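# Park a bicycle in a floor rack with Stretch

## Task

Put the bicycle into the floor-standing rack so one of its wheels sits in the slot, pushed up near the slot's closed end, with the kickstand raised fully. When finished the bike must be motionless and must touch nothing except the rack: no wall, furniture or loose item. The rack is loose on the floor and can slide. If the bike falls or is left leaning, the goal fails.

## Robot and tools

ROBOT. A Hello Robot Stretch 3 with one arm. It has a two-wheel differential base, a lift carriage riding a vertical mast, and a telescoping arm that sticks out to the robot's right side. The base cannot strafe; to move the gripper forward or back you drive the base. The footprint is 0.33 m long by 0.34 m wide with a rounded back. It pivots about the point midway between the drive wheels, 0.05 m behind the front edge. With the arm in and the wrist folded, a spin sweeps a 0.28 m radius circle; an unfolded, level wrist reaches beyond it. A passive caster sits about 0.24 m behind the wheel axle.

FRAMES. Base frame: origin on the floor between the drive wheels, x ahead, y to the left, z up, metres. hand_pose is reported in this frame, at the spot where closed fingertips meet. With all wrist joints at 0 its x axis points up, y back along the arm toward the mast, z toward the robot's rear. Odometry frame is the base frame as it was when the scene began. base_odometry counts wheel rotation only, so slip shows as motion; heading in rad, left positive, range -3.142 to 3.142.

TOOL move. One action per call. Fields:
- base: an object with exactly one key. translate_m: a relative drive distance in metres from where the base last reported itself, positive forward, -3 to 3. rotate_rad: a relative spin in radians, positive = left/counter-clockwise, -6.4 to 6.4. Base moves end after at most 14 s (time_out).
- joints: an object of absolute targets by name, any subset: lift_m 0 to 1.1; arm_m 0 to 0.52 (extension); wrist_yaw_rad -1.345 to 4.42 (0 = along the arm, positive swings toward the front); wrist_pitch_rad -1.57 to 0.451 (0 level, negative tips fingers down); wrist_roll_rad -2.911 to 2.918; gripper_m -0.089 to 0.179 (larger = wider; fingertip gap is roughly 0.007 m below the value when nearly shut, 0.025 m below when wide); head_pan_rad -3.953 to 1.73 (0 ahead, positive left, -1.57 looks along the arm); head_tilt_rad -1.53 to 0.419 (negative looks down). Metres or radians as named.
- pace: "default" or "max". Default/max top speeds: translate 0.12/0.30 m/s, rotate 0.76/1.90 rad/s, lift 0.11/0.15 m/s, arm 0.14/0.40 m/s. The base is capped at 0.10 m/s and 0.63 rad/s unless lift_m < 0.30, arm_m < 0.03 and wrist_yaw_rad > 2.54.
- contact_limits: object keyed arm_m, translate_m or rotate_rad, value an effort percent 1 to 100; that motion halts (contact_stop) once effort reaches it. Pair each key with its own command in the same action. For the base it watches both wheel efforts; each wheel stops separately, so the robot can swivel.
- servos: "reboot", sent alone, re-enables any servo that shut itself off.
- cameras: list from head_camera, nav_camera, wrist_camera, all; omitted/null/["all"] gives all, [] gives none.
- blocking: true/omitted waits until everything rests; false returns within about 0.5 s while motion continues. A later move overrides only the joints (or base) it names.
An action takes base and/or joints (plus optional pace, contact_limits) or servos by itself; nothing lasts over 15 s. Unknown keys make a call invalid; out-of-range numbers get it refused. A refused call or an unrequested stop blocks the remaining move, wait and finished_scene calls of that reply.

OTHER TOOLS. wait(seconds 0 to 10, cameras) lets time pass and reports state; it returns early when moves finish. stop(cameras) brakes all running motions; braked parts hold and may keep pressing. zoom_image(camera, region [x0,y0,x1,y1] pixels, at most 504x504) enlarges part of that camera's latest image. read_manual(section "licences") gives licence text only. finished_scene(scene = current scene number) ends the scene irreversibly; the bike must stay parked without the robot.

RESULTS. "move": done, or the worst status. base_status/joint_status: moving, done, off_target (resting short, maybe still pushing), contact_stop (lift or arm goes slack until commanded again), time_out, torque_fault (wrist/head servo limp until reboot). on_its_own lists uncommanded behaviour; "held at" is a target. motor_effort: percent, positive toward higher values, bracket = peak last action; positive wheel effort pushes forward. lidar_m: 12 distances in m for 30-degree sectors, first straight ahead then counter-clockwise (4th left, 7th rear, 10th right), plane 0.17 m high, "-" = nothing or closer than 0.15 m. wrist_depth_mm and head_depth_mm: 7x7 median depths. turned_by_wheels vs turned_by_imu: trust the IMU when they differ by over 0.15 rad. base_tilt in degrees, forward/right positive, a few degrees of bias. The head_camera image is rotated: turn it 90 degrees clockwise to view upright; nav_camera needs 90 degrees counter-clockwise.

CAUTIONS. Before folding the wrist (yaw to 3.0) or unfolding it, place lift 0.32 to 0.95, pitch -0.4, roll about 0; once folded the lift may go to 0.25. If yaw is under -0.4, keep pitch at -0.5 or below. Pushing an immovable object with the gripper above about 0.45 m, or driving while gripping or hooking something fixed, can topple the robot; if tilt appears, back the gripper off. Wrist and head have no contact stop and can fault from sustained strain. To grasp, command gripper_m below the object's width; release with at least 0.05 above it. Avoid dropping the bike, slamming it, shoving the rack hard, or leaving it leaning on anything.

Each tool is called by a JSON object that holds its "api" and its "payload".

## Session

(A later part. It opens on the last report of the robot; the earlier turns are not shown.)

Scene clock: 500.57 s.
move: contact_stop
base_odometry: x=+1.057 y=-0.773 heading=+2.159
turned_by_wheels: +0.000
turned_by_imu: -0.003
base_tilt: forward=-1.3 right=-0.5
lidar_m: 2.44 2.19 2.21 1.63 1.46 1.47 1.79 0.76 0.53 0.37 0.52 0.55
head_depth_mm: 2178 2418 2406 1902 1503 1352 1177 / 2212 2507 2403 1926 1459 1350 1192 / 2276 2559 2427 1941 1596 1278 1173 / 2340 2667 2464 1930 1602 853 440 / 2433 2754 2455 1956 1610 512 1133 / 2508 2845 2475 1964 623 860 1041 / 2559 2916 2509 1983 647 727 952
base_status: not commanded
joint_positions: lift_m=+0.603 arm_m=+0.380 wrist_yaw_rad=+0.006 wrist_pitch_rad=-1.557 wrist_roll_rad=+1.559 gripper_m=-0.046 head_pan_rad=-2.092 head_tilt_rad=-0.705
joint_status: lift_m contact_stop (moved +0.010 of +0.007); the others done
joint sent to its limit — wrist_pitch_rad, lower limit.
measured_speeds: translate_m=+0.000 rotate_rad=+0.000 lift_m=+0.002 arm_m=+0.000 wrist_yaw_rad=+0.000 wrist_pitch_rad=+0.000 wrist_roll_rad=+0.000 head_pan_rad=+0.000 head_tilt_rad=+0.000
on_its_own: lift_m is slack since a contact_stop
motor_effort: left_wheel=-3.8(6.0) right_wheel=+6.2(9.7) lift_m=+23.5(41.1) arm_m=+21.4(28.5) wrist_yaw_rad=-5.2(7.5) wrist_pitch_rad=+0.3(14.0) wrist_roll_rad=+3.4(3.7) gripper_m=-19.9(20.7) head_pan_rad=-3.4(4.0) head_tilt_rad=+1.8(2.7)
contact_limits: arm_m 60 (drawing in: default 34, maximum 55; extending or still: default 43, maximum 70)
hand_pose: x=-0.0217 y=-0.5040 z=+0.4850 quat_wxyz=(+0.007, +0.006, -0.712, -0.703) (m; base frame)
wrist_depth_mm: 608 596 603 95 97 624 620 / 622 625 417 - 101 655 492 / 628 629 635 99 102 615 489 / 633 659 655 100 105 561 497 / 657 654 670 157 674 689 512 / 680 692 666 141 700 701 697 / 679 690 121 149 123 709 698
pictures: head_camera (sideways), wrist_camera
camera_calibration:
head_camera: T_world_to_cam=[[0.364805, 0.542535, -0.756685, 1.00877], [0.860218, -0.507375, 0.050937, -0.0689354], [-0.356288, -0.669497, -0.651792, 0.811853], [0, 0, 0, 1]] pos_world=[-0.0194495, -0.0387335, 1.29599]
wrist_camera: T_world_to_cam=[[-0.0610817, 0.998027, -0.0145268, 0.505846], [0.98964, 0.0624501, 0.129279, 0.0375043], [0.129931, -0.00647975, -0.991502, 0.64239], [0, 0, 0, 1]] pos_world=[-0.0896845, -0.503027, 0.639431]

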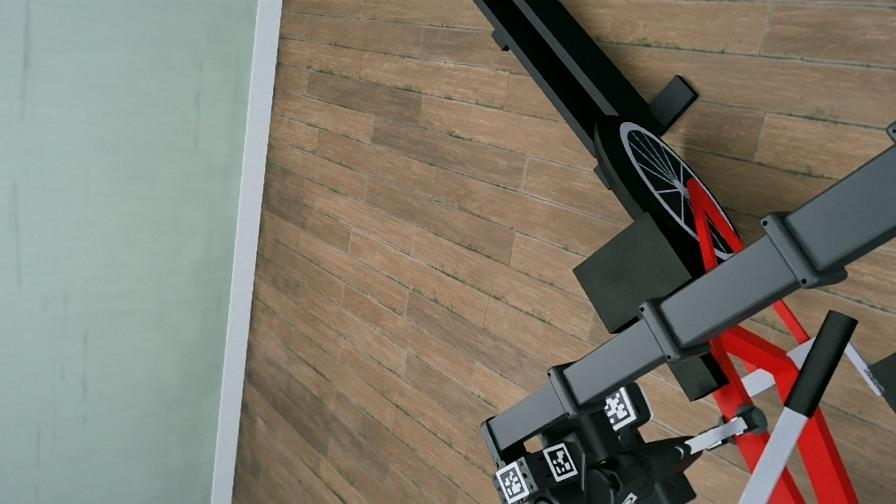

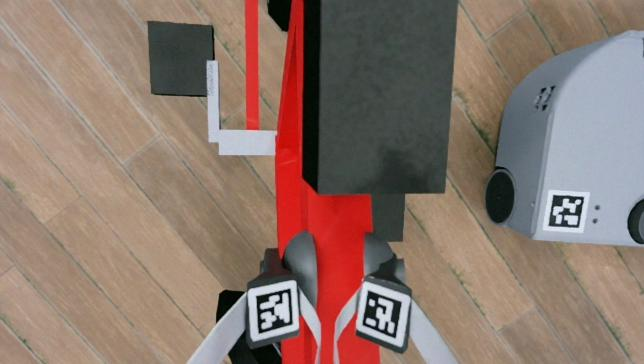

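{"api": "move", "payload": {"joints": {"arm_m": 0.445}, "contact_limits": {"arm_m": 60}, "cameras": ["wrist_camera", "head_camera"]}}

{"api": "zoom_image", "payload": {"camera": "head_camera", "region": [480, 0, 780, 300]}}

Scene clock: 535.83 s.
move: done
base_odometry: x=+1.057 y=-0.773 heading=+2.159
turned_by_wheels: +0.000
turned_by_imu: +0.000
base_tilt: forward=-1.3 right=-0.4
lidar_m: 2.43 2.20 2.20 1.63 1.47 1.48 1.79 0.81 0.53 2.53 0.50 0.50
head_depth_mm: 2176 2439 2390 1897 1509 1354 1179 / 2235 2515 2394 1911 1444 1360 1187 / 2301 2556 2441 1944 1260 1304 1165 / 2368 2659 2439 1947 1606 1100 441 / 2417 2751 2463 1954 927 513 1155 / 2509 2805 2487 1964 625 1059 1050 / 2613 2937 2500 1968 717 861 1161
base_status: not commanded
joint_positions: lift_m=+0.607 arm_m=+0.445 wrist_yaw_rad=+0.003 wrist_pitch_rad=-1.556 wrist_roll_rad=+1.565 gripper_m=-0.046 head_pan_rad=-2.092 head_tilt_rad=-0.704
joint_status: all done
measured_speeds: all 0
on_its_own: lift_m is slack since a contact_stop (your +0.600 is given up)
motor_effort: left_wheel=-0.9(4.6) right_wheel=+2.5(6.2) lift_m=+26.4(26.6) arm_m=+7.9(27.4) wrist_yaw_rad=-2.5(6.5) wrist_pitch_rad=+0.0(0.6) wrist_roll_rad=+1.7(3.7) gripper_m=-16.6(21.1) head_pan_rad=-3.6(3.9) head_tilt_rad=+2.1(2.9)
contact_limits: arm_m 60 (drawing in: default 34, maximum 55; extending or still: default 43, maximum 70)
hand_pose: x=-0.0216 y=-0.5694 z=+0.4896 quat_wxyz=(+0.003, +0.003, -0.712, -0.702) (m; base frame)
wrist_depth_mm: 618 621 - 94 612 626 631 / 632 612 96 96 642 639 521 / 639 640 98 97 655 657 507 / 646 651 669 100 661 684 509 / 660 691 687 156 682 690 558 / 672 679 126 140 682 711 712 / 700 692 120 148 703 700 716
pictures: head_camera (sideways), wrist_camera
camera_calibration:
head_camera: T_world_to_cam=[[0.364696, 0.542198, -0.75698, 1.00915], [0.860173, -0.507451, 0.0509424, -0.0689421], [-0.35651, -0.669712, -0.651449, 0.811409], [0, 0, 0, 1]] pos_world=[-0.0194551, -0.0387329, 1.29601]
wrist_camera: T_world_to_cam=[[-0.0519849, 0.998524, -0.0157478, 0.572204], [0.990158, 0.0535884, 0.129289, 0.0358875], [0.129942, -0.00887173, -0.991482, 0.645077], [0, 0, 0, 1]] pos_world=[-0.0896109, -0.56756, 0.643953]

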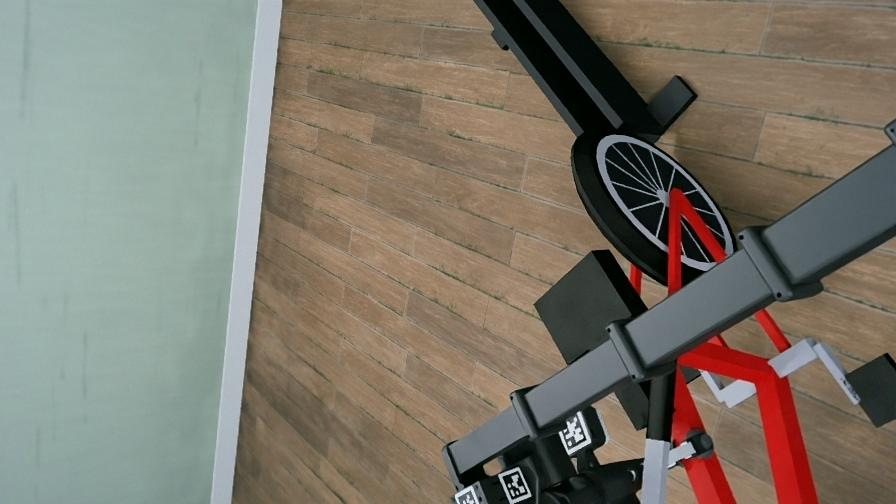

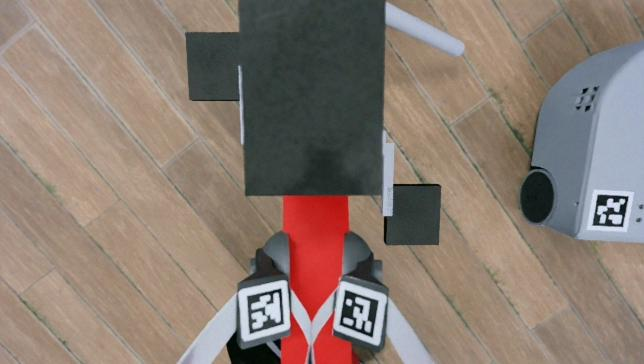

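Scaled by 1.680 from the camera's 896x504 image, which has a finer 1280x720 frame.

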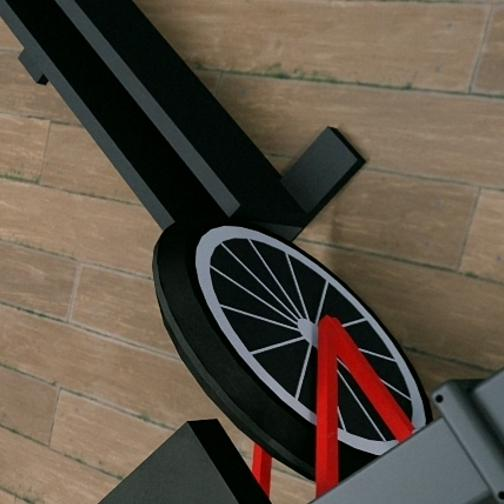

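{"api": "move", "payload": {"base": {"translate_m": -0.15}, "joints": {"arm_m": 0.462}, "contact_limits": {"translate_m": 50}, "cameras": ["wrist_camera", "head_camera", "nav_camera"]}}

{"api": "zoom_image", "payload": {"camera": "head_camera", "region": [480, 0, 780, 300]}}

Scene clock: 545.57 s.
move: done
base_odometry: x=+1.141 y=-0.898 heading=+2.161
turned_by_wheels: +0.002
turned_by_imu: +0.053
base_tilt: forward=-1.3 right=-0.4
lidar_m: 2.49 2.30 2.22 1.49 1.37 1.39 1.74 0.72 0.52 0.77 0.64 2.39
head_depth_mm: 2079 2354 2431 1920 1479 1347 1174 / 2152 2428 2431 1941 1591 1308 1180 / 2204 2480 2440 1933 1590 1264 1164 / 2318 2593 2431 1941 1610 1059 440 / 2384 2680 2474 1949 927 514 1177 / 2455 2766 2494 1966 624 966 1155 / 2525 2940 2524 1859 743 997 1189
base_status: done
joint_positions: lift_m=+0.607 arm_m=+0.462 wrist_yaw_rad=-0.013 wrist_pitch_rad=-1.550 wrist_roll_rad=+1.577 gripper_m=-0.046 head_pan_rad=-2.093 head_tilt_rad=-0.703
joint_status: all done
measured_speeds: translate_m=+0.000 rotate_rad=+0.001 lift_m=+0.000 arm_m=+0.000 wrist_yaw_rad=+0.000 wrist_pitch_rad=+0.000 wrist_roll_rad=+0.000 head_pan_rad=+0.000 head_tilt_rad=+0.000
on_its_own: lift_m is slack since a contact_stop (your +0.600 is given up); left_wheel is at rest, and its effort (+24.3) is outside its rest range (-21 to +21); right_wheel is at rest, and its effort (-40.1) is outside its rest range (-21 to +21); wrist_yaw_rad is at rest, and its effort (+11.1) is outside its rest range (-9 to +9)
motor_effort: left_wheel=+24.3(28.4) right_wheel=-40.1(51.5) lift_m=+26.0(26.9) arm_m=-9.0(20.8) wrist_yaw_rad=+11.1(13.3) wrist_pitch_rad=-1.0(1.5) wrist_roll_rad=-2.3(2.6) gripper_m=-15.7(17.9) head_pan_rad=-3.4(4.0) head_tilt_rad=+1.4(2.4)
contact_limits: translate_m 50 (maximum 100)
hand_pose: x=-0.0213 y=-0.5878 z=+0.4895 quat_wxyz=(-0.006, -0.007, -0.714, -0.700) (m; base frame)
wrist_depth_mm: 620 622 619 94 95 627 633 / 629 628 422 96 568 631 547 / 658 638 642 97 656 655 527 / 650 661 660 100 652 679 509 / 677 676 671 102 677 688 686 / 696 693 124 105 687 710 712 / 701 733 121 129 717 709 733
pictures: head_camera (sideways), nav_camera (sideways), wrist_camera
camera_calibration:
head_camera: T_world_to_cam=[[0.364584, 0.541194, -0.757751, 1.01016], [0.859889, -0.507931, 0.0509564, -0.0689587], [-0.357308, -0.67016, -0.650551, 0.810245], [0, 0, 0, 1]] pos_world=[-0.0194825, -0.0387231, 1.29607]
nav_camera: T_world_to_cam=[[-0.320561, -0.565933, 0.759579, -0.942912], [-0.887761, 0.459151, -0.0325616, 0.100362], [-0.330334, -0.684763, -0.649599, 0.803531], [0, 0, 0, 1]] pos_world=[0.0522697, -0.0294778, 1.24146]
wrist_camera: T_world_to_cam=[[-0.0248518, 0.999462, -0.0214005, 0.59454], [0.991236, 0.0274142, 0.129228, 0.0212596], [0.129745, -0.0180014, -0.991384, 0.639344], [0, 0, 0, 1]] pos_world=[-0.0892493, -0.583294, 0.643811]

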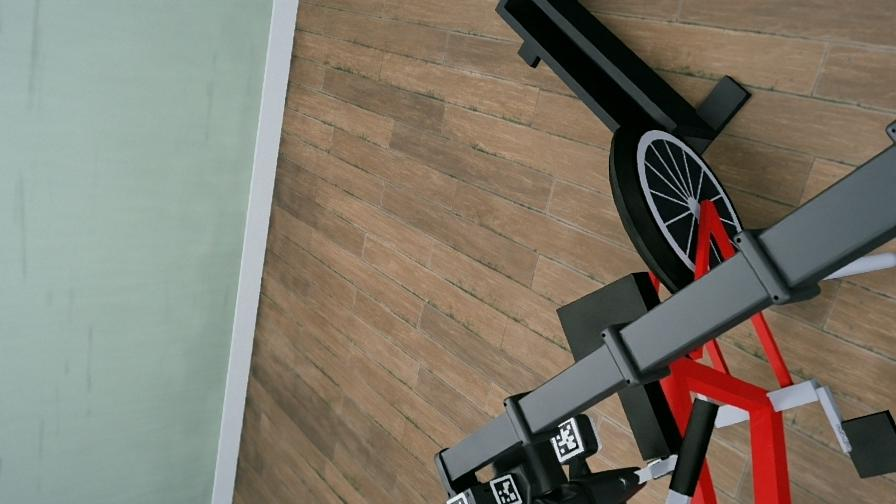

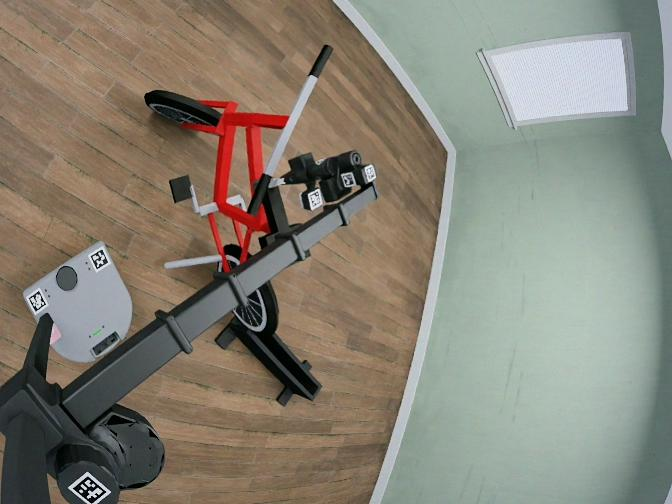

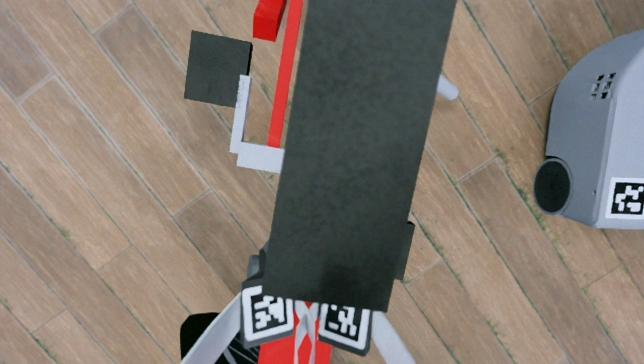

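Scaled by 1.680 from the camera's 896x504 image, which has a finer 1280x720 frame.

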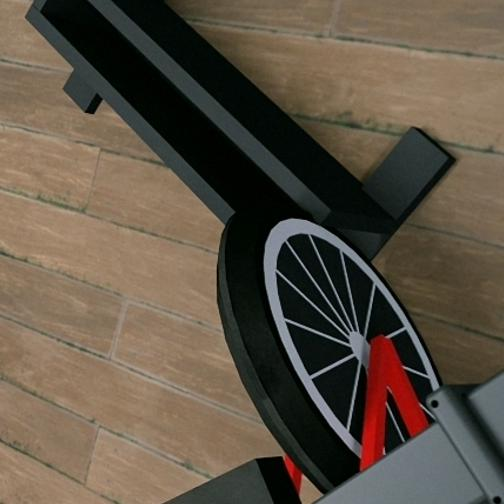

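{"api": "move", "payload": {"joints": {"arm_m": 0.3, "lift_m": 0.595}, "cameras": ["wrist_camera", "head_camera"]}}

Scene clock: 555.30 s.
move: contact_stop
base_odometry: x=+1.141 y=-0.898 heading=+2.160
turned_by_wheels: -0.001
turned_by_imu: +0.002
base_tilt: forward=-1.3 right=-0.4
lidar_m: 2.49 2.30 2.22 1.49 1.37 1.39 1.74 0.70 0.51 0.41 0.59 0.61
head_depth_mm: 2095 2333 2376 1924 1468 1351 1179 / 2145 2425 2434 1927 1598 1306 1186 / 2232 2503 2447 1936 1590 1224 1164 / 2304 2606 2444 1942 1605 839 453 / 2387 2678 2481 1962 1604 530 1176 / 2469 2795 2515 1971 616 689 997 / 2573 2963 2504 1957 599 635 935
base_status: not commanded
joint_positions: lift_m=+0.597 arm_m=+0.300 wrist_yaw_rad=+0.000 wrist_pitch_rad=-1.408 wrist_roll_rad=+1.577 gripper_m=-0.046 head_pan_rad=-2.093 head_tilt_rad=-0.703
joint_status: lift_m contact_stop (moved -0.010 of -0.012); the others done
measured_speeds: all 0
on_its_own: lift_m is slack since a contact_stop; wrist_pitch_rad is at rest, and its effort (-27.0) is outside its rest range (-8 to +12)
motor_effort: left_wheel=+9.0(32.4) right_wheel=-15.8(57.3) lift_m=+26.2(40.8) arm_m=-22.9(27.4) wrist_yaw_rad=-0.2(11.9) wrist_pitch_rad=-27.0(27.6) wrist_roll_rad=-2.7(4.4) gripper_m=-16.2(16.2) head_pan_rad=-3.3(3.8) head_tilt_rad=+1.7(2.1)
contact_limits: translate_m 50 (maximum 100)
hand_pose: x=-0.0215 y=-0.4624 z=+0.4789 quat_wxyz=(-0.002, -0.003, -0.762, -0.648) (m; base frame)
wrist_depth_mm: 690 663 - 98 597 569 561 / 702 687 98 100 605 597 421 / 729 682 101 103 625 594 436 / 747 695 103 106 637 601 439 / 756 720 106 108 657 627 460 / 749 757 109 123 652 621 609 / 793 763 124 128 655 644 629
pictures: head_camera (sideways), wrist_camera
camera_calibration:
head_camera: T_world_to_cam=[[0.364585, 0.541194, -0.757751, 1.01016], [0.859888, -0.507933, 0.0509564, -0.0689587], [-0.35731, -0.670159, -0.650551, 0.810245], [0, 0, 0, 1]] pos_world=[-0.0194826, -0.0387231, 1.29607]
wrist_camera: T_world_to_cam=[[-0.0363084, 0.985978, -0.162875, 0.530185], [0.990861, 0.0567054, 0.122386, 0.0362386], [0.129906, -0.156943, -0.979027, 0.561034], [0, 0, 0, 1]] pos_world=[-0.089539, -0.436756, 0.631186]

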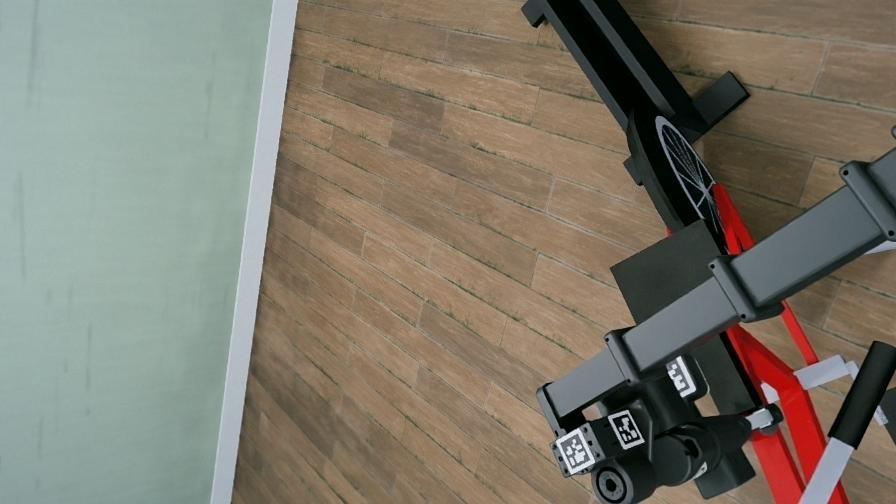

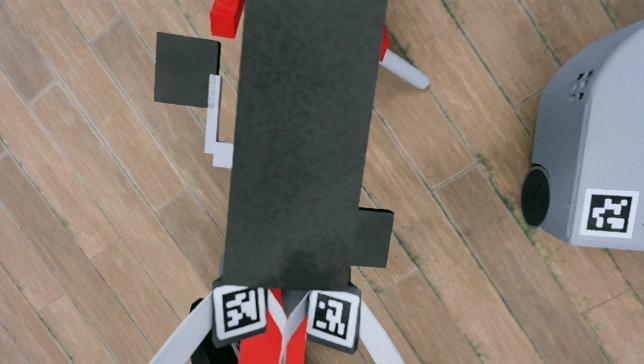

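{"api": "move", "payload": {"joints": {"arm_m": 0.25, "lift_m": 0.585, "wrist_pitch_rad": -1.34}, "cameras": ["wrist_camera", "head_camera"]}}

Scene clock: 558.47 s.
move: contact_stop
base_odometry: x=+1.141 y=-0.898 heading=+2.159
turned_by_wheels: +0.000
turned_by_imu: +0.000
base_tilt: forward=-1.3 right=-0.4
lidar_m: 2.49 2.30 2.23 1.49 1.38 1.39 1.74 0.70 0.52 0.41 0.58 0.61
head_depth_mm: 2093 2321 2402 1900 1475 1348 1175 / 2150 2390 2413 1908 1598 1298 1182 / 2271 2508 2442 1930 1600 1226 1184 / 2321 2610 2468 1949 1605 829 460 / 2388 2677 2476 1954 1613 537 1173 / 2473 2786 2513 1960 1619 580 996 / 2566 2915 2511 1977 1626 582 937
base_status: not commanded
joint_positions: lift_m=+0.589 arm_m=+0.250 wrist_yaw_rad=+0.008 wrist_pitch_rad=-1.223 wrist_roll_rad=+1.577 gripper_m=-0.046 head_pan_rad=-2.093 head_tilt_rad=-0.703
joint_status: lift_m contact_stop (moved -0.008 of -0.012); wrist_pitch_rad off_target (ended at -1.223, target -1.340); the others done
measured_speeds: all 0
on_its_own: lift_m is slack since a contact_stop (your +0.585 is given up); wrist_pitch_rad is at rest, and its effort (-21.4) is outside its rest range (-8 to +12)
motor_effort: left_wheel=+5.7(9.0) right_wheel=-11.0(15.5) lift_m=+26.5(32.3) arm_m=-21.1(29.8) wrist_yaw_rad=-6.0(7.8) wrist_pitch_rad=-21.4(26.4) wrist_roll_rad=-2.7(2.8) gripper_m=-15.0(16.2) head_pan_rad=-3.6(3.6) head_tilt_rad=+1.2(2.2)
contact_limits: translate_m 50 (maximum 100)
hand_pose: x=-0.0210 y=-0.4594 z=+0.4787 quat_wxyz=(+0.000, +0.001, -0.819, -0.574) (m; base frame)
wrist_depth_mm: 890 782 98 97 572 551 504 / 920 788 101 100 590 542 508 / 921 814 103 103 607 560 530 / 924 834 107 106 604 563 529 / 957 850 109 155 462 577 541 / 974 882 111 126 633 592 541 / - 894 123 163 637 603 548
pictures: head_camera (sideways), wrist_camera
camera_calibration:
head_camera: T_world_to_cam=[[0.364585, 0.541194, -0.757751, 1.01016], [0.859888, -0.507933, 0.0509564, -0.0689587], [-0.35731, -0.670159, -0.650551, 0.810245], [0, 0, 0, 1]] pos_world=[-0.0194826, -0.0387231, 1.29607]
wrist_camera: T_world_to_cam=[[-0.04416, 0.93863, -0.342087, 0.591145], [0.990186, 0.0865711, 0.109714, 0.0553686], [0.132596, -0.333885, -0.933241, 0.458029], [0, 0, 0, 1]] pos_world=[-0.0894529, -0.40673, 0.6236]

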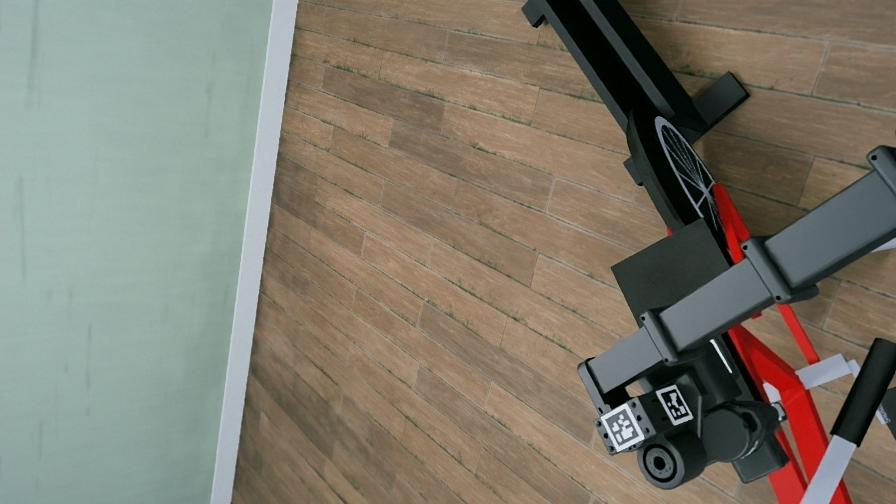

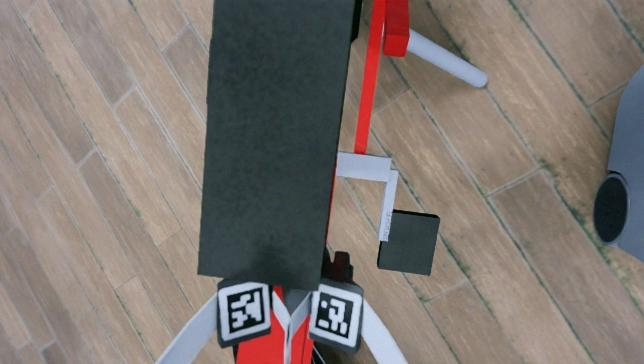

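{"api": "move", "payload": {"joints": {"arm_m": 0.285, "wrist_pitch_rad": -1.33}, "cameras": []}}

{"api": "move", "payload": {"joints": {"gripper_m": 0.11}, "cameras": ["wrist_camera"]}}

Scene clock: 562.40 s.
move: done
base_odometry: x=+1.141 y=-0.898 heading=+2.159
turned_by_wheels: +0.000
turned_by_imu: +0.000
base_tilt: forward=-1.3 right=-0.5
lidar_m: 2.50 2.30 2.22 1.49 1.38 1.39 1.75 0.70 0.52 0.41 0.58 0.61
head_depth_mm: 2100 2316 2408 1919 1477 1351 1177 / 2148 2421 2438 1925 1585 1303 1189 / 2232 2519 2430 1941 1596 1231 1183 / 2290 2591 2473 1945 1601 830 456 / 2378 2718 2503 1957 1619 533 1176 / 2457 2795 2495 1974 624 653 998 / 2565 2931 2521 1971 1624 625 950
base_status: not commanded
joint_positions: lift_m=+0.593 arm_m=+0.285 wrist_yaw_rad=+0.004 wrist_pitch_rad=-1.310 wrist_roll_rad=+1.577 gripper_m=-0.046 head_pan_rad=-2.093 head_tilt_rad=-0.703
joint_status: all done
measured_speeds: translate_m=+0.000 rotate_rad=+0.000 lift_m=+0.001 arm_m=+0.000 wrist_yaw_rad=+0.000 wrist_pitch_rad=+0.000 wrist_roll_rad=+0.000 head_pan_rad=+0.000 head_tilt_rad=+0.000
on_its_own: lift_m is slack since a contact_stop (your +0.585 is given up)
motor_effort: left_wheel=+5.4(5.7) right_wheel=-10.2(10.8) lift_m=+25.3(26.5) arm_m=+15.4(24.7) wrist_yaw_rad=-3.9(7.9) wrist_pitch_rad=-3.7(22.3) wrist_roll_rad=-2.5(2.9) gripper_m=-15.6(16.3) head_pan_rad=-3.3(3.9) head_tilt_rad=+1.6(1.9)
contact_limits: translate_m 50 (maximum 100)
hand_pose: x=-0.0214 y=-0.4726 z=+0.4782 quat_wxyz=(-0.001, -0.001, -0.793, -0.609) (m; base frame)
wrist_depth_mm: 766 694 665 96 215 557 521 / 783 740 99 99 593 570 538 / 819 755 101 101 607 579 490 / 838 772 104 103 616 587 482 / 835 778 106 106 470 601 495 / 863 795 120 109 649 609 581 / 868 830 120 127 644 624 595
pictures: none
No camera images: "cameras" was empty.

Scene clock: 564.50 s.
move: done
base_odometry: x=+1.141 y=-0.898 heading=+2.159
turned_by_wheels: +0.000
turned_by_imu: +0.000
base_tilt: forward=-1.3 right=-0.4
lidar_m: 2.49 2.30 2.22 1.48 1.38 1.39 1.75 0.70 0.51 0.41 0.58 0.61
head_depth_mm: 2083 2319 2402 1921 1476 1348 1174 / 2161 2416 2415 1930 1574 1299 1188 / 2217 2488 2442 1941 1592 1227 1163 / 2294 2594 2456 1940 1598 833 456 / 2376 2686 2465 1961 1620 531 1173 / 2470 2800 2505 1969 623 648 974 / 2550 2981 2514 1972 1633 628 936
base_status: not commanded
joint_positions: lift_m=+0.595 arm_m=+0.285 wrist_yaw_rad=+0.002 wrist_pitch_rad=-1.325 wrist_roll_rad=+1.576 gripper_m=+0.110 head_pan_rad=-2.093 head_tilt_rad=-0.703
joint_status: all done
measured_speeds: all 0
on_its_own: lift_m is slack since a contact_stop (your +0.585 is given up)
motor_effort: left_wheel=+1.2(5.6) right_wheel=-2.2(10.2) lift_m=+25.6(26.8) arm_m=+6.0(15.7) wrist_yaw_rad=-2.0(4.1) wrist_pitch_rad=-0.8(4.6) wrist_roll_rad=-2.0(2.9) gripper_m=-0.3(80.3) head_pan_rad=-3.7(4.0) head_tilt_rad=+1.0(2.2)
contact_limits: translate_m 50 (maximum 100)
hand_pose: x=-0.0214 y=-0.4687 z=+0.4788 quat_wxyz=(-0.001, -0.001, -0.788, -0.615) (m; base frame)
wrist_depth_mm: 751 713 420 97 576 562 526 / 779 729 99 100 587 581 503 / 769 741 101 101 604 591 467 / 795 732 103 104 618 605 452 / 805 757 106 106 476 599 452 / 871 122 109 166 148 607 591 / 863 124 163 688 646 118 591
pictures: wrist_camera
camera_calibration:
wrist_camera: T_world_to_cam=[[-0.0404501, 0.968891, -0.244158, 0.567187], [0.990616, 0.0708148, 0.116897, 0.0457421], [0.130551, -0.237139, -0.962664, 0.514528], [0, 0, 0, 1]] pos_world=[-0.0895421, -0.430767, 0.628454]

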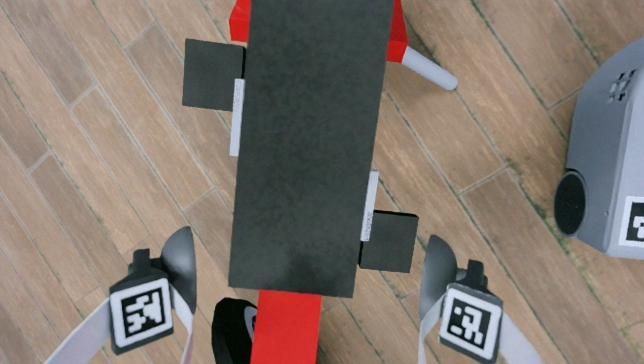

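{"api": "move", "payload": {"joints": {"lift_m": 0.78}, "cameras": []}}

{"api": "move", "payload": {"joints": {"arm_m": 0.05, "head_pan_rad": -1.6, "head_tilt_rad": -0.8}, "cameras": ["nav_camera", "head_camera"]}}

{"api": "move", "payload": {"joints": {"head_pan_rad": -2.2, "head_tilt_rad": -0.8}, "cameras": ["nav_camera", "head_camera"]}}

Scene clock: 571.30 s.
move: done
base_odometry: x=+1.141 y=-0.898 heading=+2.159
turned_by_wheels: +0.000
turned_by_imu: +0.000
base_tilt: forward=-1.3 right=-0.5
lidar_m: 2.49 2.30 2.22 1.49 1.38 1.39 1.75 0.70 0.51 0.41 0.58 0.61
head_depth_mm: 2081 2329 2408 1909 1471 1345 1205 / 2153 2417 2438 1918 1597 1298 - / 2203 2474 2439 1936 1609 312 - / 2323 2577 2462 1937 1575 320 1147 / 2381 2680 2500 1958 369 825 1179 / 2465 2839 2514 448 568 1151 1013 / 2552 2930 2495 474 481 1359 938
base_status: not commanded
joint_positions: lift_m=+0.780 arm_m=+0.285 wrist_yaw_rad=+0.002 wrist_pitch_rad=-1.326 wrist_roll_rad=+1.576 gripper_m=+0.110 head_pan_rad=-2.093 head_tilt_rad=-0.703
joint_status: all done
measured_speeds: all 0
motor_effort: left_wheel=+1.4(1.6) right_wheel=-2.0(2.4) lift_m=+33.4(39.2) arm_m=-14.6(15.7) wrist_yaw_rad=-1.3(3.3) wrist_pitch_rad=-0.8(1.0) wrist_roll_rad=-2.3(2.4) gripper_m=+0.3(1.8) head_pan_rad=-3.1(3.9) head_tilt_rad=+1.6(2.1)
contact_limits: translate_m 50 (maximum 100)
hand_pose: x=-0.0214 y=-0.4685 z=+0.6642 quat_wxyz=(-0.001, -0.001, -0.788, -0.616) (m; base frame)
wrist_depth_mm: - 898 854 269 271 748 683 / - 952 875 612 715 745 569 / - 960 884 623 790 770 579 / - 957 932 626 799 769 579 / - 992 971 871 785 786 220 / - 122 923 341 148 787 206 / 101 - 970 384 853 119 750
pictures: none
No camera images: "cameras" was empty.

Scene clock: 574.27 s.
move: done
base_odometry: x=+1.141 y=-0.898 heading=+2.159
turned_by_wheels: +0.000
turned_by_imu: +0.000
base_tilt: forward=-1.3 right=-0.4
lidar_m: 2.49 2.30 2.23 1.48 1.38 1.39 1.74 0.70 0.52 0.41 0.58 0.61
head_depth_mm: 2488 2655 2097 1743 329 299 1092 / 2753 2664 2128 1752 328 322 1114 / 2990 2699 2138 1761 1506 327 460 / 2906 2749 2142 1781 1512 398 1105 / 2626 2741 2174 1793 1526 1263 1165 / 2447 2617 2180 1796 1493 1252 1166 / 2267 2516 2192 1759 1525 1255 1169
base_status: not commanded
joint_positions: lift_m=+0.780 arm_m=+0.050 wrist_yaw_rad=+0.002 wrist_pitch_rad=-1.326 wrist_roll_rad=+1.574 gripper_m=+0.110 head_pan_rad=-1.608 head_tilt_rad=-0.790
joint_status: all done
measured_speeds: all 0
motor_effort: left_wheel=+1.4(1.7) right_wheel=-1.9(2.4) lift_m=+32.9(34.4) arm_m=-14.7(20.5) wrist_yaw_rad=-1.8(3.3) wrist_pitch_rad=-0.5(1.0) wrist_roll_rad=-1.4(2.3) gripper_m=+0.3(1.5) head_pan_rad=+3.5(5.1) head_tilt_rad=-3.9(6.2)
contact_limits: translate_m 50 (maximum 100)
hand_pose: x=-0.0215 y=-0.2333 z=+0.6642 quat_wxyz=(-0.001, -0.001, -0.788, -0.616) (m; base frame)
wrist_depth_mm: 986 316 596 825 794 729 691 / 975 330 869 817 779 599 585 / - 335 875 828 651 603 586 / - 413 879 813 640 609 593 / - 395 257 891 843 756 725 / - 121 912 895 148 783 739 / 101 124 870 922 868 118 761
pictures: head_camera (sideways), nav_camera (sideways)
camera_calibration:
head_camera: T_world_to_cam=[[0.0728978, 0.711812, -0.698576, 0.934814], [0.997338, -0.053322, 0.0497419, -0.0682104], [-0.00184254, -0.700343, -0.713805, 0.890349], [0, 0, 0, 1]] pos_world=[0.00152338, -0.0454998, 1.29197]
nav_camera: T_world_to_cam=[[-0.0224251, -0.713359, 0.70044, -0.867655], [-0.999333, -0.00420636, -0.0362784, 0.105877], [0.0288258, -0.700786, -0.712789, 0.88353], [0, 0, 0, 1]] pos_world=[0.0608807, 0.000660328, 1.24135]

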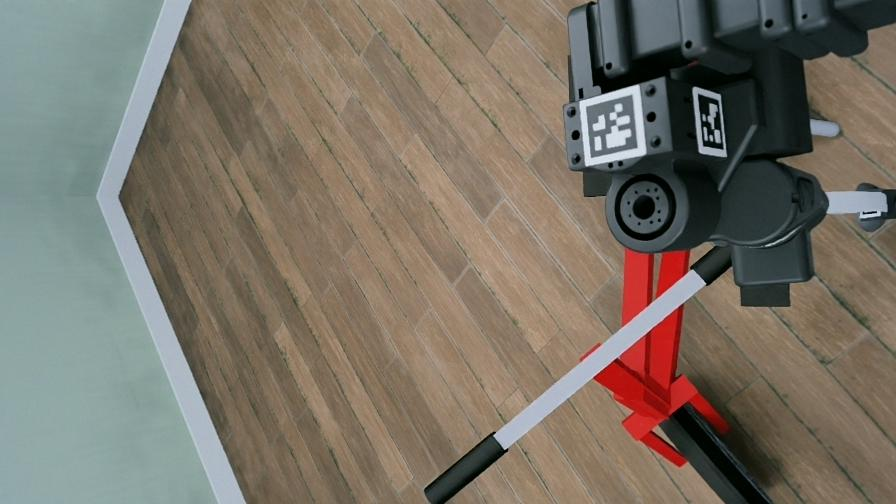

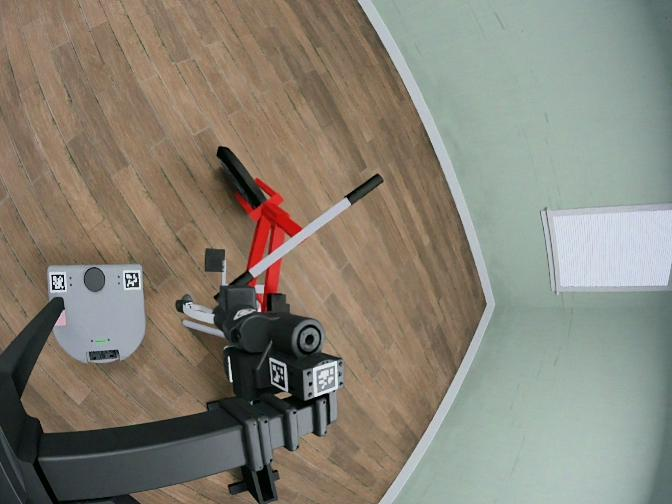

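Scene clock: 575.17 s.
move: done
base_odometry: x=+1.141 y=-0.898 heading=+2.159
turned_by_wheels: +0.000
turned_by_imu: +0.000
base_tilt: forward=-1.3 right=-0.5
lidar_m: 2.49 2.30 2.22 1.49 1.37 1.39 1.74 0.70 0.51 0.41 0.58 0.61
head_depth_mm: 2133 2401 2099 1633 1469 1286 1187 / 2173 2432 2129 1751 1414 1328 - / 2225 2485 2127 1753 1381 291 1104 / 2306 2536 2131 1780 1066 301 1139 / 2330 2581 2173 1771 336 326 531 / 2424 2631 2196 1799 1518 299 329 / 2473 2674 2179 1819 1526 310 637
base_status: not commanded
joint_positions: lift_m=+0.780 arm_m=+0.050 wrist_yaw_rad=+0.002 wrist_pitch_rad=-1.326 wrist_roll_rad=+1.574 gripper_m=+0.110 head_pan_rad=-2.192 head_tilt_rad=-0.790
joint_status: all done
measured_speeds: all 0
motor_effort: left_wheel=+1.7(1.8) right_wheel=-2.1(2.2) lift_m=+32.8(33.9) arm_m=-14.9(15.6) wrist_yaw_rad=-0.2(2.8) wrist_pitch_rad=-0.7(0.8) wrist_roll_rad=-1.5(1.9) gripper_m=+0.5(1.0) head_pan_rad=-3.8(6.2) head_tilt_rad=-4.8(6.2)
contact_limits: translate_m 50 (maximum 100)
hand_pose: x=-0.0215 y=-0.2333 z=+0.6642 quat_wxyz=(-0.001, -0.001, -0.788, -0.616) (m; base frame)
wrist_depth_mm: 995 319 595 817 768 726 695 / - 330 850 841 776 594 576 / - 334 862 839 650 594 593 / - 412 909 847 652 617 589 / - 394 258 876 815 763 739 / - 121 925 878 147 784 752 / 101 124 893 948 854 118 789
pictures: head_camera (sideways), nav_camera (sideways)
camera_calibration:
head_camera: T_world_to_cam=[[0.453111, 0.553797, -0.698569, 0.932486], [0.802833, -0.594125, 0.0497418, -0.0670237], [-0.387491, -0.583373, -0.713811, 0.892711], [0, 0, 0, 1]] pos_world=[-0.0227937, -0.0354446, 1.29197]
nav_camera: T_world_to_cam=[[-0.411847, -0.582903, 0.700433, -0.865271], [-0.836202, 0.547221, -0.0362788, 0.104883], [-0.362144, -0.600644, -0.712796, 0.885923], [0, 0, 0, 1]] pos_world=[0.0521755, -0.0296381, 1.24135]

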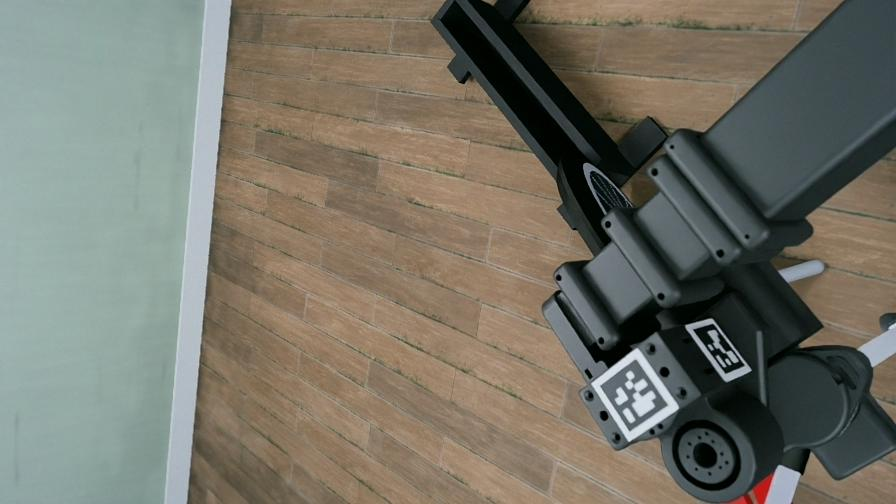

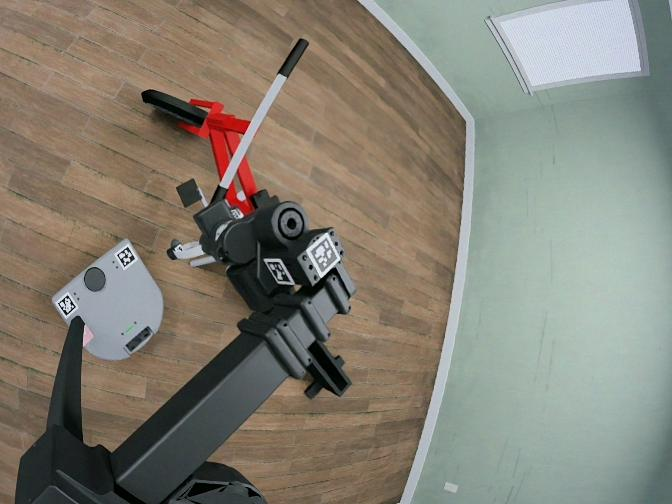

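{"api": "move", "payload": {"base": {"rotate_rad": 0.05}, "joints": {"wrist_pitch_rad": -1.55, "arm_m": 0.0, "gripper_m": -0.03, "wrist_roll_rad": 0.0}, "cameras": []}}

{"api": "move", "payload": {"base": {"translate_m": -1.09}, "joints": {"head_pan_rad": -1.5, "head_tilt_rad": -0.8, "lift_m": 0.45}, "cameras": ["nav_camera", "head_camera"]}}

Scene clock: 592.70 s.
move: done
base_odometry: x=+1.141 y=-0.898 heading=+2.209
turned_by_wheels: +0.050
turned_by_imu: +0.049
base_tilt: forward=-1.3 right=-0.4
lidar_m: 2.44 2.30 2.10 1.47 1.38 1.40 1.82 0.67 0.52 0.41 0.58 2.42
head_depth_mm: 2148 2379 2108 1750 1444 1302 1181 / 2173 2444 2115 1740 1401 1323 - / 2246 2512 2154 1754 1356 291 1098 / 2331 2558 2160 1763 1500 290 303 / 2393 2626 2137 1779 879 293 297 / 2474 2705 2184 1785 1520 820 296 / 2499 2763 2198 1795 1521 1250 1131
base_status: done
joint_positions: lift_m=+0.780 arm_m=+0.000 wrist_yaw_rad=+0.002 wrist_pitch_rad=-1.544 wrist_roll_rad=+0.005 gripper_m=-0.030 head_pan_rad=-2.192 head_tilt_rad=-0.790
joint_status: all done
measured_speeds: all 0
motor_effort: left_wheel=-4.3(6.8) right_wheel=+4.7(5.4) lift_m=+32.2(32.9) arm_m=-14.1(23.8) wrist_yaw_rad=-1.9(2.2) wrist_pitch_rad=-1.1(2.4) wrist_roll_rad=-1.9(2.7) gripper_m=-9.3(85.0) head_pan_rad=-3.3(4.1) head_tilt_rad=-4.8(5.2)
hand_pose: x=-0.0217 y=-0.1278 z=+0.6619 quat_wxyz=(+0.506, +0.492, -0.507, -0.494) (m; base frame)
wrist_depth_mm: 764 805 793 813 816 787 794 / 796 801 813 789 837 822 837 / 826 835 812 829 833 824 849 / 837 822 852 684 692 849 858 / 841 845 857 685 748 878 917 / 859 883 126 130 745 874 893 / 881 874 123 126 885 884 952
pictures: none
No camera images: "cameras" was empty.

Scene clock: 604.73 s.
move: done
base_odometry: x=+1.790 y=-1.774 heading=+2.209
turned_by_wheels: +0.000
turned_by_imu: -0.005
base_tilt: forward=-1.3 right=-0.5
lidar_m: 3.37 3.17 1.18 0.81 0.76 0.77 1.00 1.55 1.57 0.44 0.46 0.63
head_depth_mm: 1786 1956 2045 1746 1478 1297 1147 / 1966 2201 2126 1748 1489 1300 1151 / 2224 2474 2137 1766 1492 1309 1150 / 2540 2654 2141 1772 1502 1230 1158 / 2907 2745 2180 1790 1510 1235 1167 / 2867 2779 2198 1776 1515 1241 1162 / 2755 2823 2208 1797 1532 1239 1166
base_status: done
joint_positions: lift_m=+0.450 arm_m=+0.000 wrist_yaw_rad=+0.002 wrist_pitch_rad=-1.544 wrist_roll_rad=+0.005 gripper_m=-0.030 head_pan_rad=-1.508 head_tilt_rad=-0.790
joint_status: all done
measured_speeds: all 0
motor_effort: left_wheel=-2.3(9.0) right_wheel=-0.8(4.0) lift_m=+19.7(27.0) arm_m=-7.4(15.5) wrist_yaw_rad=-0.9(3.0) wrist_pitch_rad=-1.1(1.5) wrist_roll_rad=-1.9(2.3) gripper_m=-9.5(10.6) head_pan_rad=+4.2(6.8) head_tilt_rad=-4.0(6.0)
hand_pose: x=-0.0217 y=-0.1278 z=+0.3319 quat_wxyz=(+0.506, +0.492, -0.507, -0.494) (m; base frame)
wrist_depth_mm: 464 467 474 466 470 483 480 / 478 476 484 476 481 483 495 / 487 487 492 491 497 497 498 / 492 491 488 336 337 501 499 / 498 501 503 340 345 345 514 / 524 515 502 129 349 351 531 / 526 518 123 126 352 410 546
pictures: head_camera (sideways), nav_camera (sideways)
camera_calibration:
head_camera: T_world_to_cam=[[0.00155231, 0.715593, -0.698516, 0.935171], [0.997684, 0.0463893, 0.0497406, -0.0682107], [0.0679977, -0.696976, -0.713864, 0.89], [0, 0, 0, 1]] pos_world=[0.00608315, -0.0457286, 1.29196]
nav_camera: T_world_to_cam=[[0.0488231, -0.712099, 0.700379, -0.868011], [-0.993933, -0.103831, -0.0362819, 0.105849], [0.0985574, -0.694359, -0.712848, 0.883181], [0, 0, 0, 1]] pos_world=[0.0605416, 0.00612461, 1.24135]

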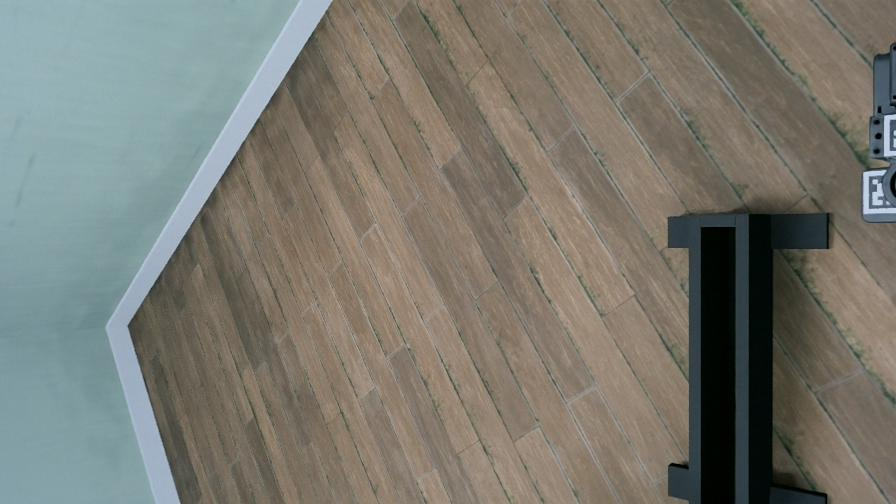

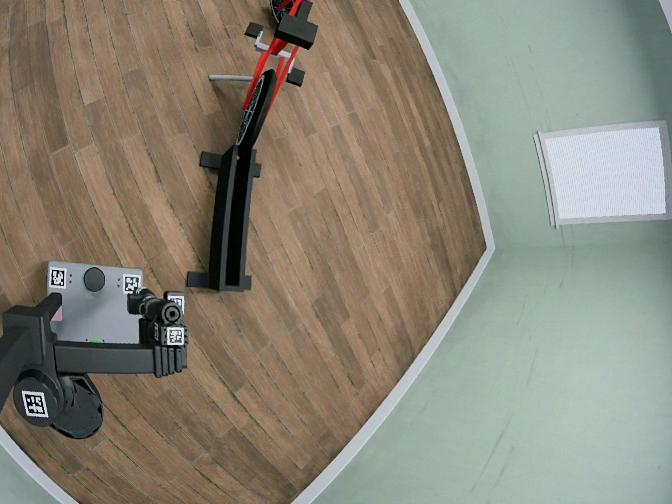

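{"api": "move", "payload": {"joints": {"head_pan_rad": -0.95, "head_tilt_rad": -0.7}, "cameras": ["head_camera"]}}

{"api": "zoom_image", "payload": {"camera": "head_camera", "region": [540, 60, 896, 410]}}

Scene clock: 609.37 s.
move: done
base_odometry: x=+1.790 y=-1.774 heading=+2.209
turned_by_wheels: +0.000
turned_by_imu: +0.000
base_tilt: forward=-1.3 right=-0.5
lidar_m: 3.38 3.17 1.18 0.81 0.76 0.77 1.00 1.55 1.57 0.44 0.46 0.63
head_depth_mm: 2643 2914 2390 1915 1570 1352 1134 / 2659 2951 2428 1911 1587 1357 1101 / 2637 2927 2413 1930 1595 1356 1150 / 2648 2915 2447 1954 1615 1257 1187 / 2605 2887 2501 1936 1621 1263 1202 / 2630 2919 2472 1963 1442 1378 1202 / 2622 2940 2511 1994 1453 1393 1198
base_status: not commanded
joint_positions: lift_m=+0.450 arm_m=+0.000 wrist_yaw_rad=+0.002 wrist_pitch_rad=-1.544 wrist_roll_rad=+0.005 gripper_m=-0.030 head_pan_rad=-0.958 head_tilt_rad=-0.705
joint_status: all done
measured_speeds: all 0
motor_effort: left_wheel=-2.9(2.9) right_wheel=-0.8(0.9) lift_m=+20.2(20.5) arm_m=-5.8(6.4) wrist_yaw_rad=-1.4(2.6) wrist_pitch_rad=-1.3(1.4) wrist_roll_rad=-1.7(2.0) gripper_m=-9.3(10.1) head_pan_rad=+4.1(7.3) head_tilt_rad=+2.6(4.2)
hand_pose: x=-0.0217 y=-0.1278 z=+0.3319 quat_wxyz=(+0.506, +0.492, -0.507, -0.494) (m; base frame)
wrist_depth_mm: 462 466 465 474 479 481 479 / 471 475 482 483 481 478 493 / 480 485 495 493 499 501 495 / 501 492 496 339 340 497 511 / 508 508 499 340 342 351 520 / 517 512 507 130 347 355 528 / 520 521 123 126 356 408 543
pictures: head_camera (sideways)
camera_calibration:
head_camera: T_world_to_cam=[[-0.33705, 0.560359, -0.756568, 1.01289], [0.823951, 0.564368, 0.0509348, -0.0687113], [0.455525, -0.606207, -0.651928, 0.807078], [0, 0, 0, 1]] pos_world=[0.0303667, -0.0395485, 1.29598]

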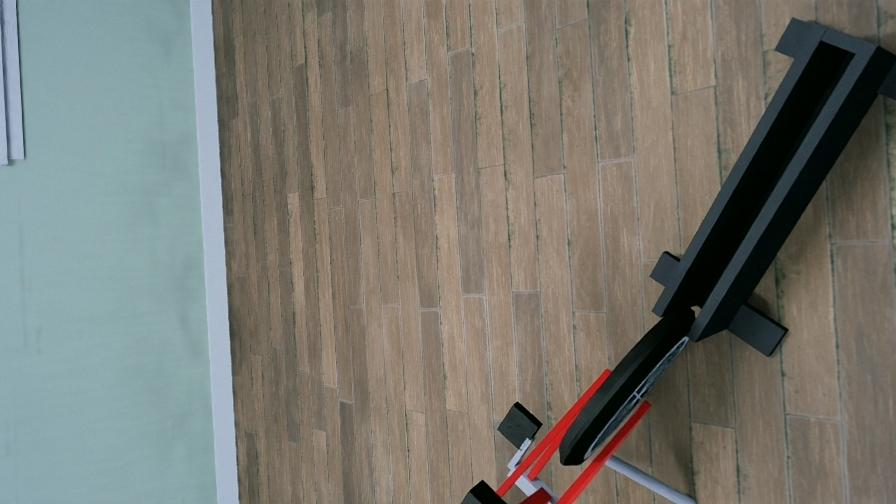

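Scaled by 1.416 from the camera's 896x504 image, which has a finer 1280x720 frame.

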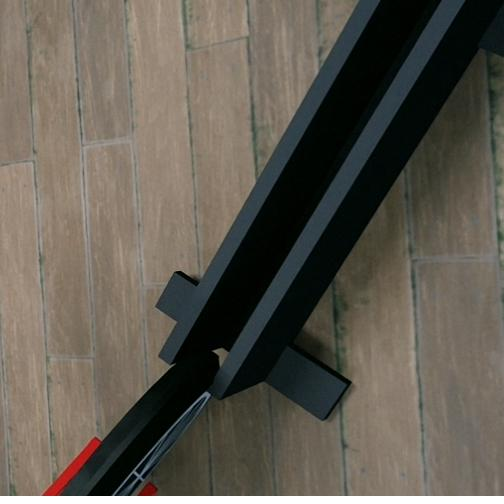

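{"api": "move", "payload": {"base": {"translate_m": 0.14}, "joints": {"arm_m": 0.375, "wrist_roll_rad": 1.57, "gripper_m": 0.179, "lift_m": 0.38}, "cameras": ["wrist_camera"]}}

Scene clock: 626.73 s.
move: done
base_odometry: x=+1.707 y=-1.661 heading=+2.209
turned_by_wheels: +0.000
turned_by_imu: +0.001
base_tilt: forward=-1.3 right=-0.5
lidar_m: 3.24 3.04 1.31 0.89 0.84 0.86 1.10 1.66 0.46 0.44 0.46 0.68
head_depth_mm: 2584 2849 2388 1907 1577 1346 1063 / 2574 2873 2433 1915 1591 1351 1116 / 2565 2849 2425 1935 1590 1364 1155 / 2581 2923 2448 1940 1617 1243 1190 / 2565 2858 2464 1956 1603 1308 1194 / 2566 2882 2498 1963 1393 1359 1205 / 2526 2858 2498 1976 1365 1387 1200
base_status: done
joint_positions: lift_m=+0.380 arm_m=+0.375 wrist_yaw_rad=+0.001 wrist_pitch_rad=-1.544 wrist_roll_rad=+1.566 gripper_m=+0.179 head_pan_rad=-0.958 head_tilt_rad=-0.704
joint_status: all done
measured_speeds: all 0
motor_effort: left_wheel=-0.3(5.6) right_wheel=+2.9(6.9) lift_m=+19.7(24.2) arm_m=+16.3(24.0) wrist_yaw_rad=+0.1(2.4) wrist_pitch_rad=-1.1(1.3) wrist_roll_rad=+1.2(2.5) gripper_m=+0.5(82.5) head_pan_rad=+3.7(4.7) head_tilt_rad=+2.0(2.8)
hand_pose: x=-0.0216 y=-0.5024 z=+0.2619 quat_wxyz=(+0.002, +0.002, -0.716, -0.698) (m; base frame)
wrist_depth_mm: 401 397 406 398 402 402 403 / 406 404 369 244 404 410 410 / 410 423 418 396 414 419 419 / 425 429 426 380 425 421 431 / 433 432 433 413 432 435 402 / 128 444 441 424 444 137 449 / 118 456 450 435 464 120 113
pictures: wrist_camera
camera_calibration:
wrist_camera: T_world_to_cam=[[-0.0484284, 0.998445, -0.0276075, 0.504856], [0.990339, 0.0515942, 0.128713, 0.0608362], [0.129937, -0.0211075, -0.991298, 0.413758], [0, 0, 0, 1]] pos_world=[-0.0895616, -0.498477, 0.416264]

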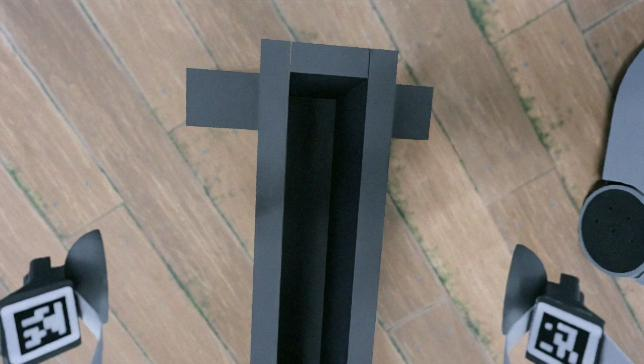

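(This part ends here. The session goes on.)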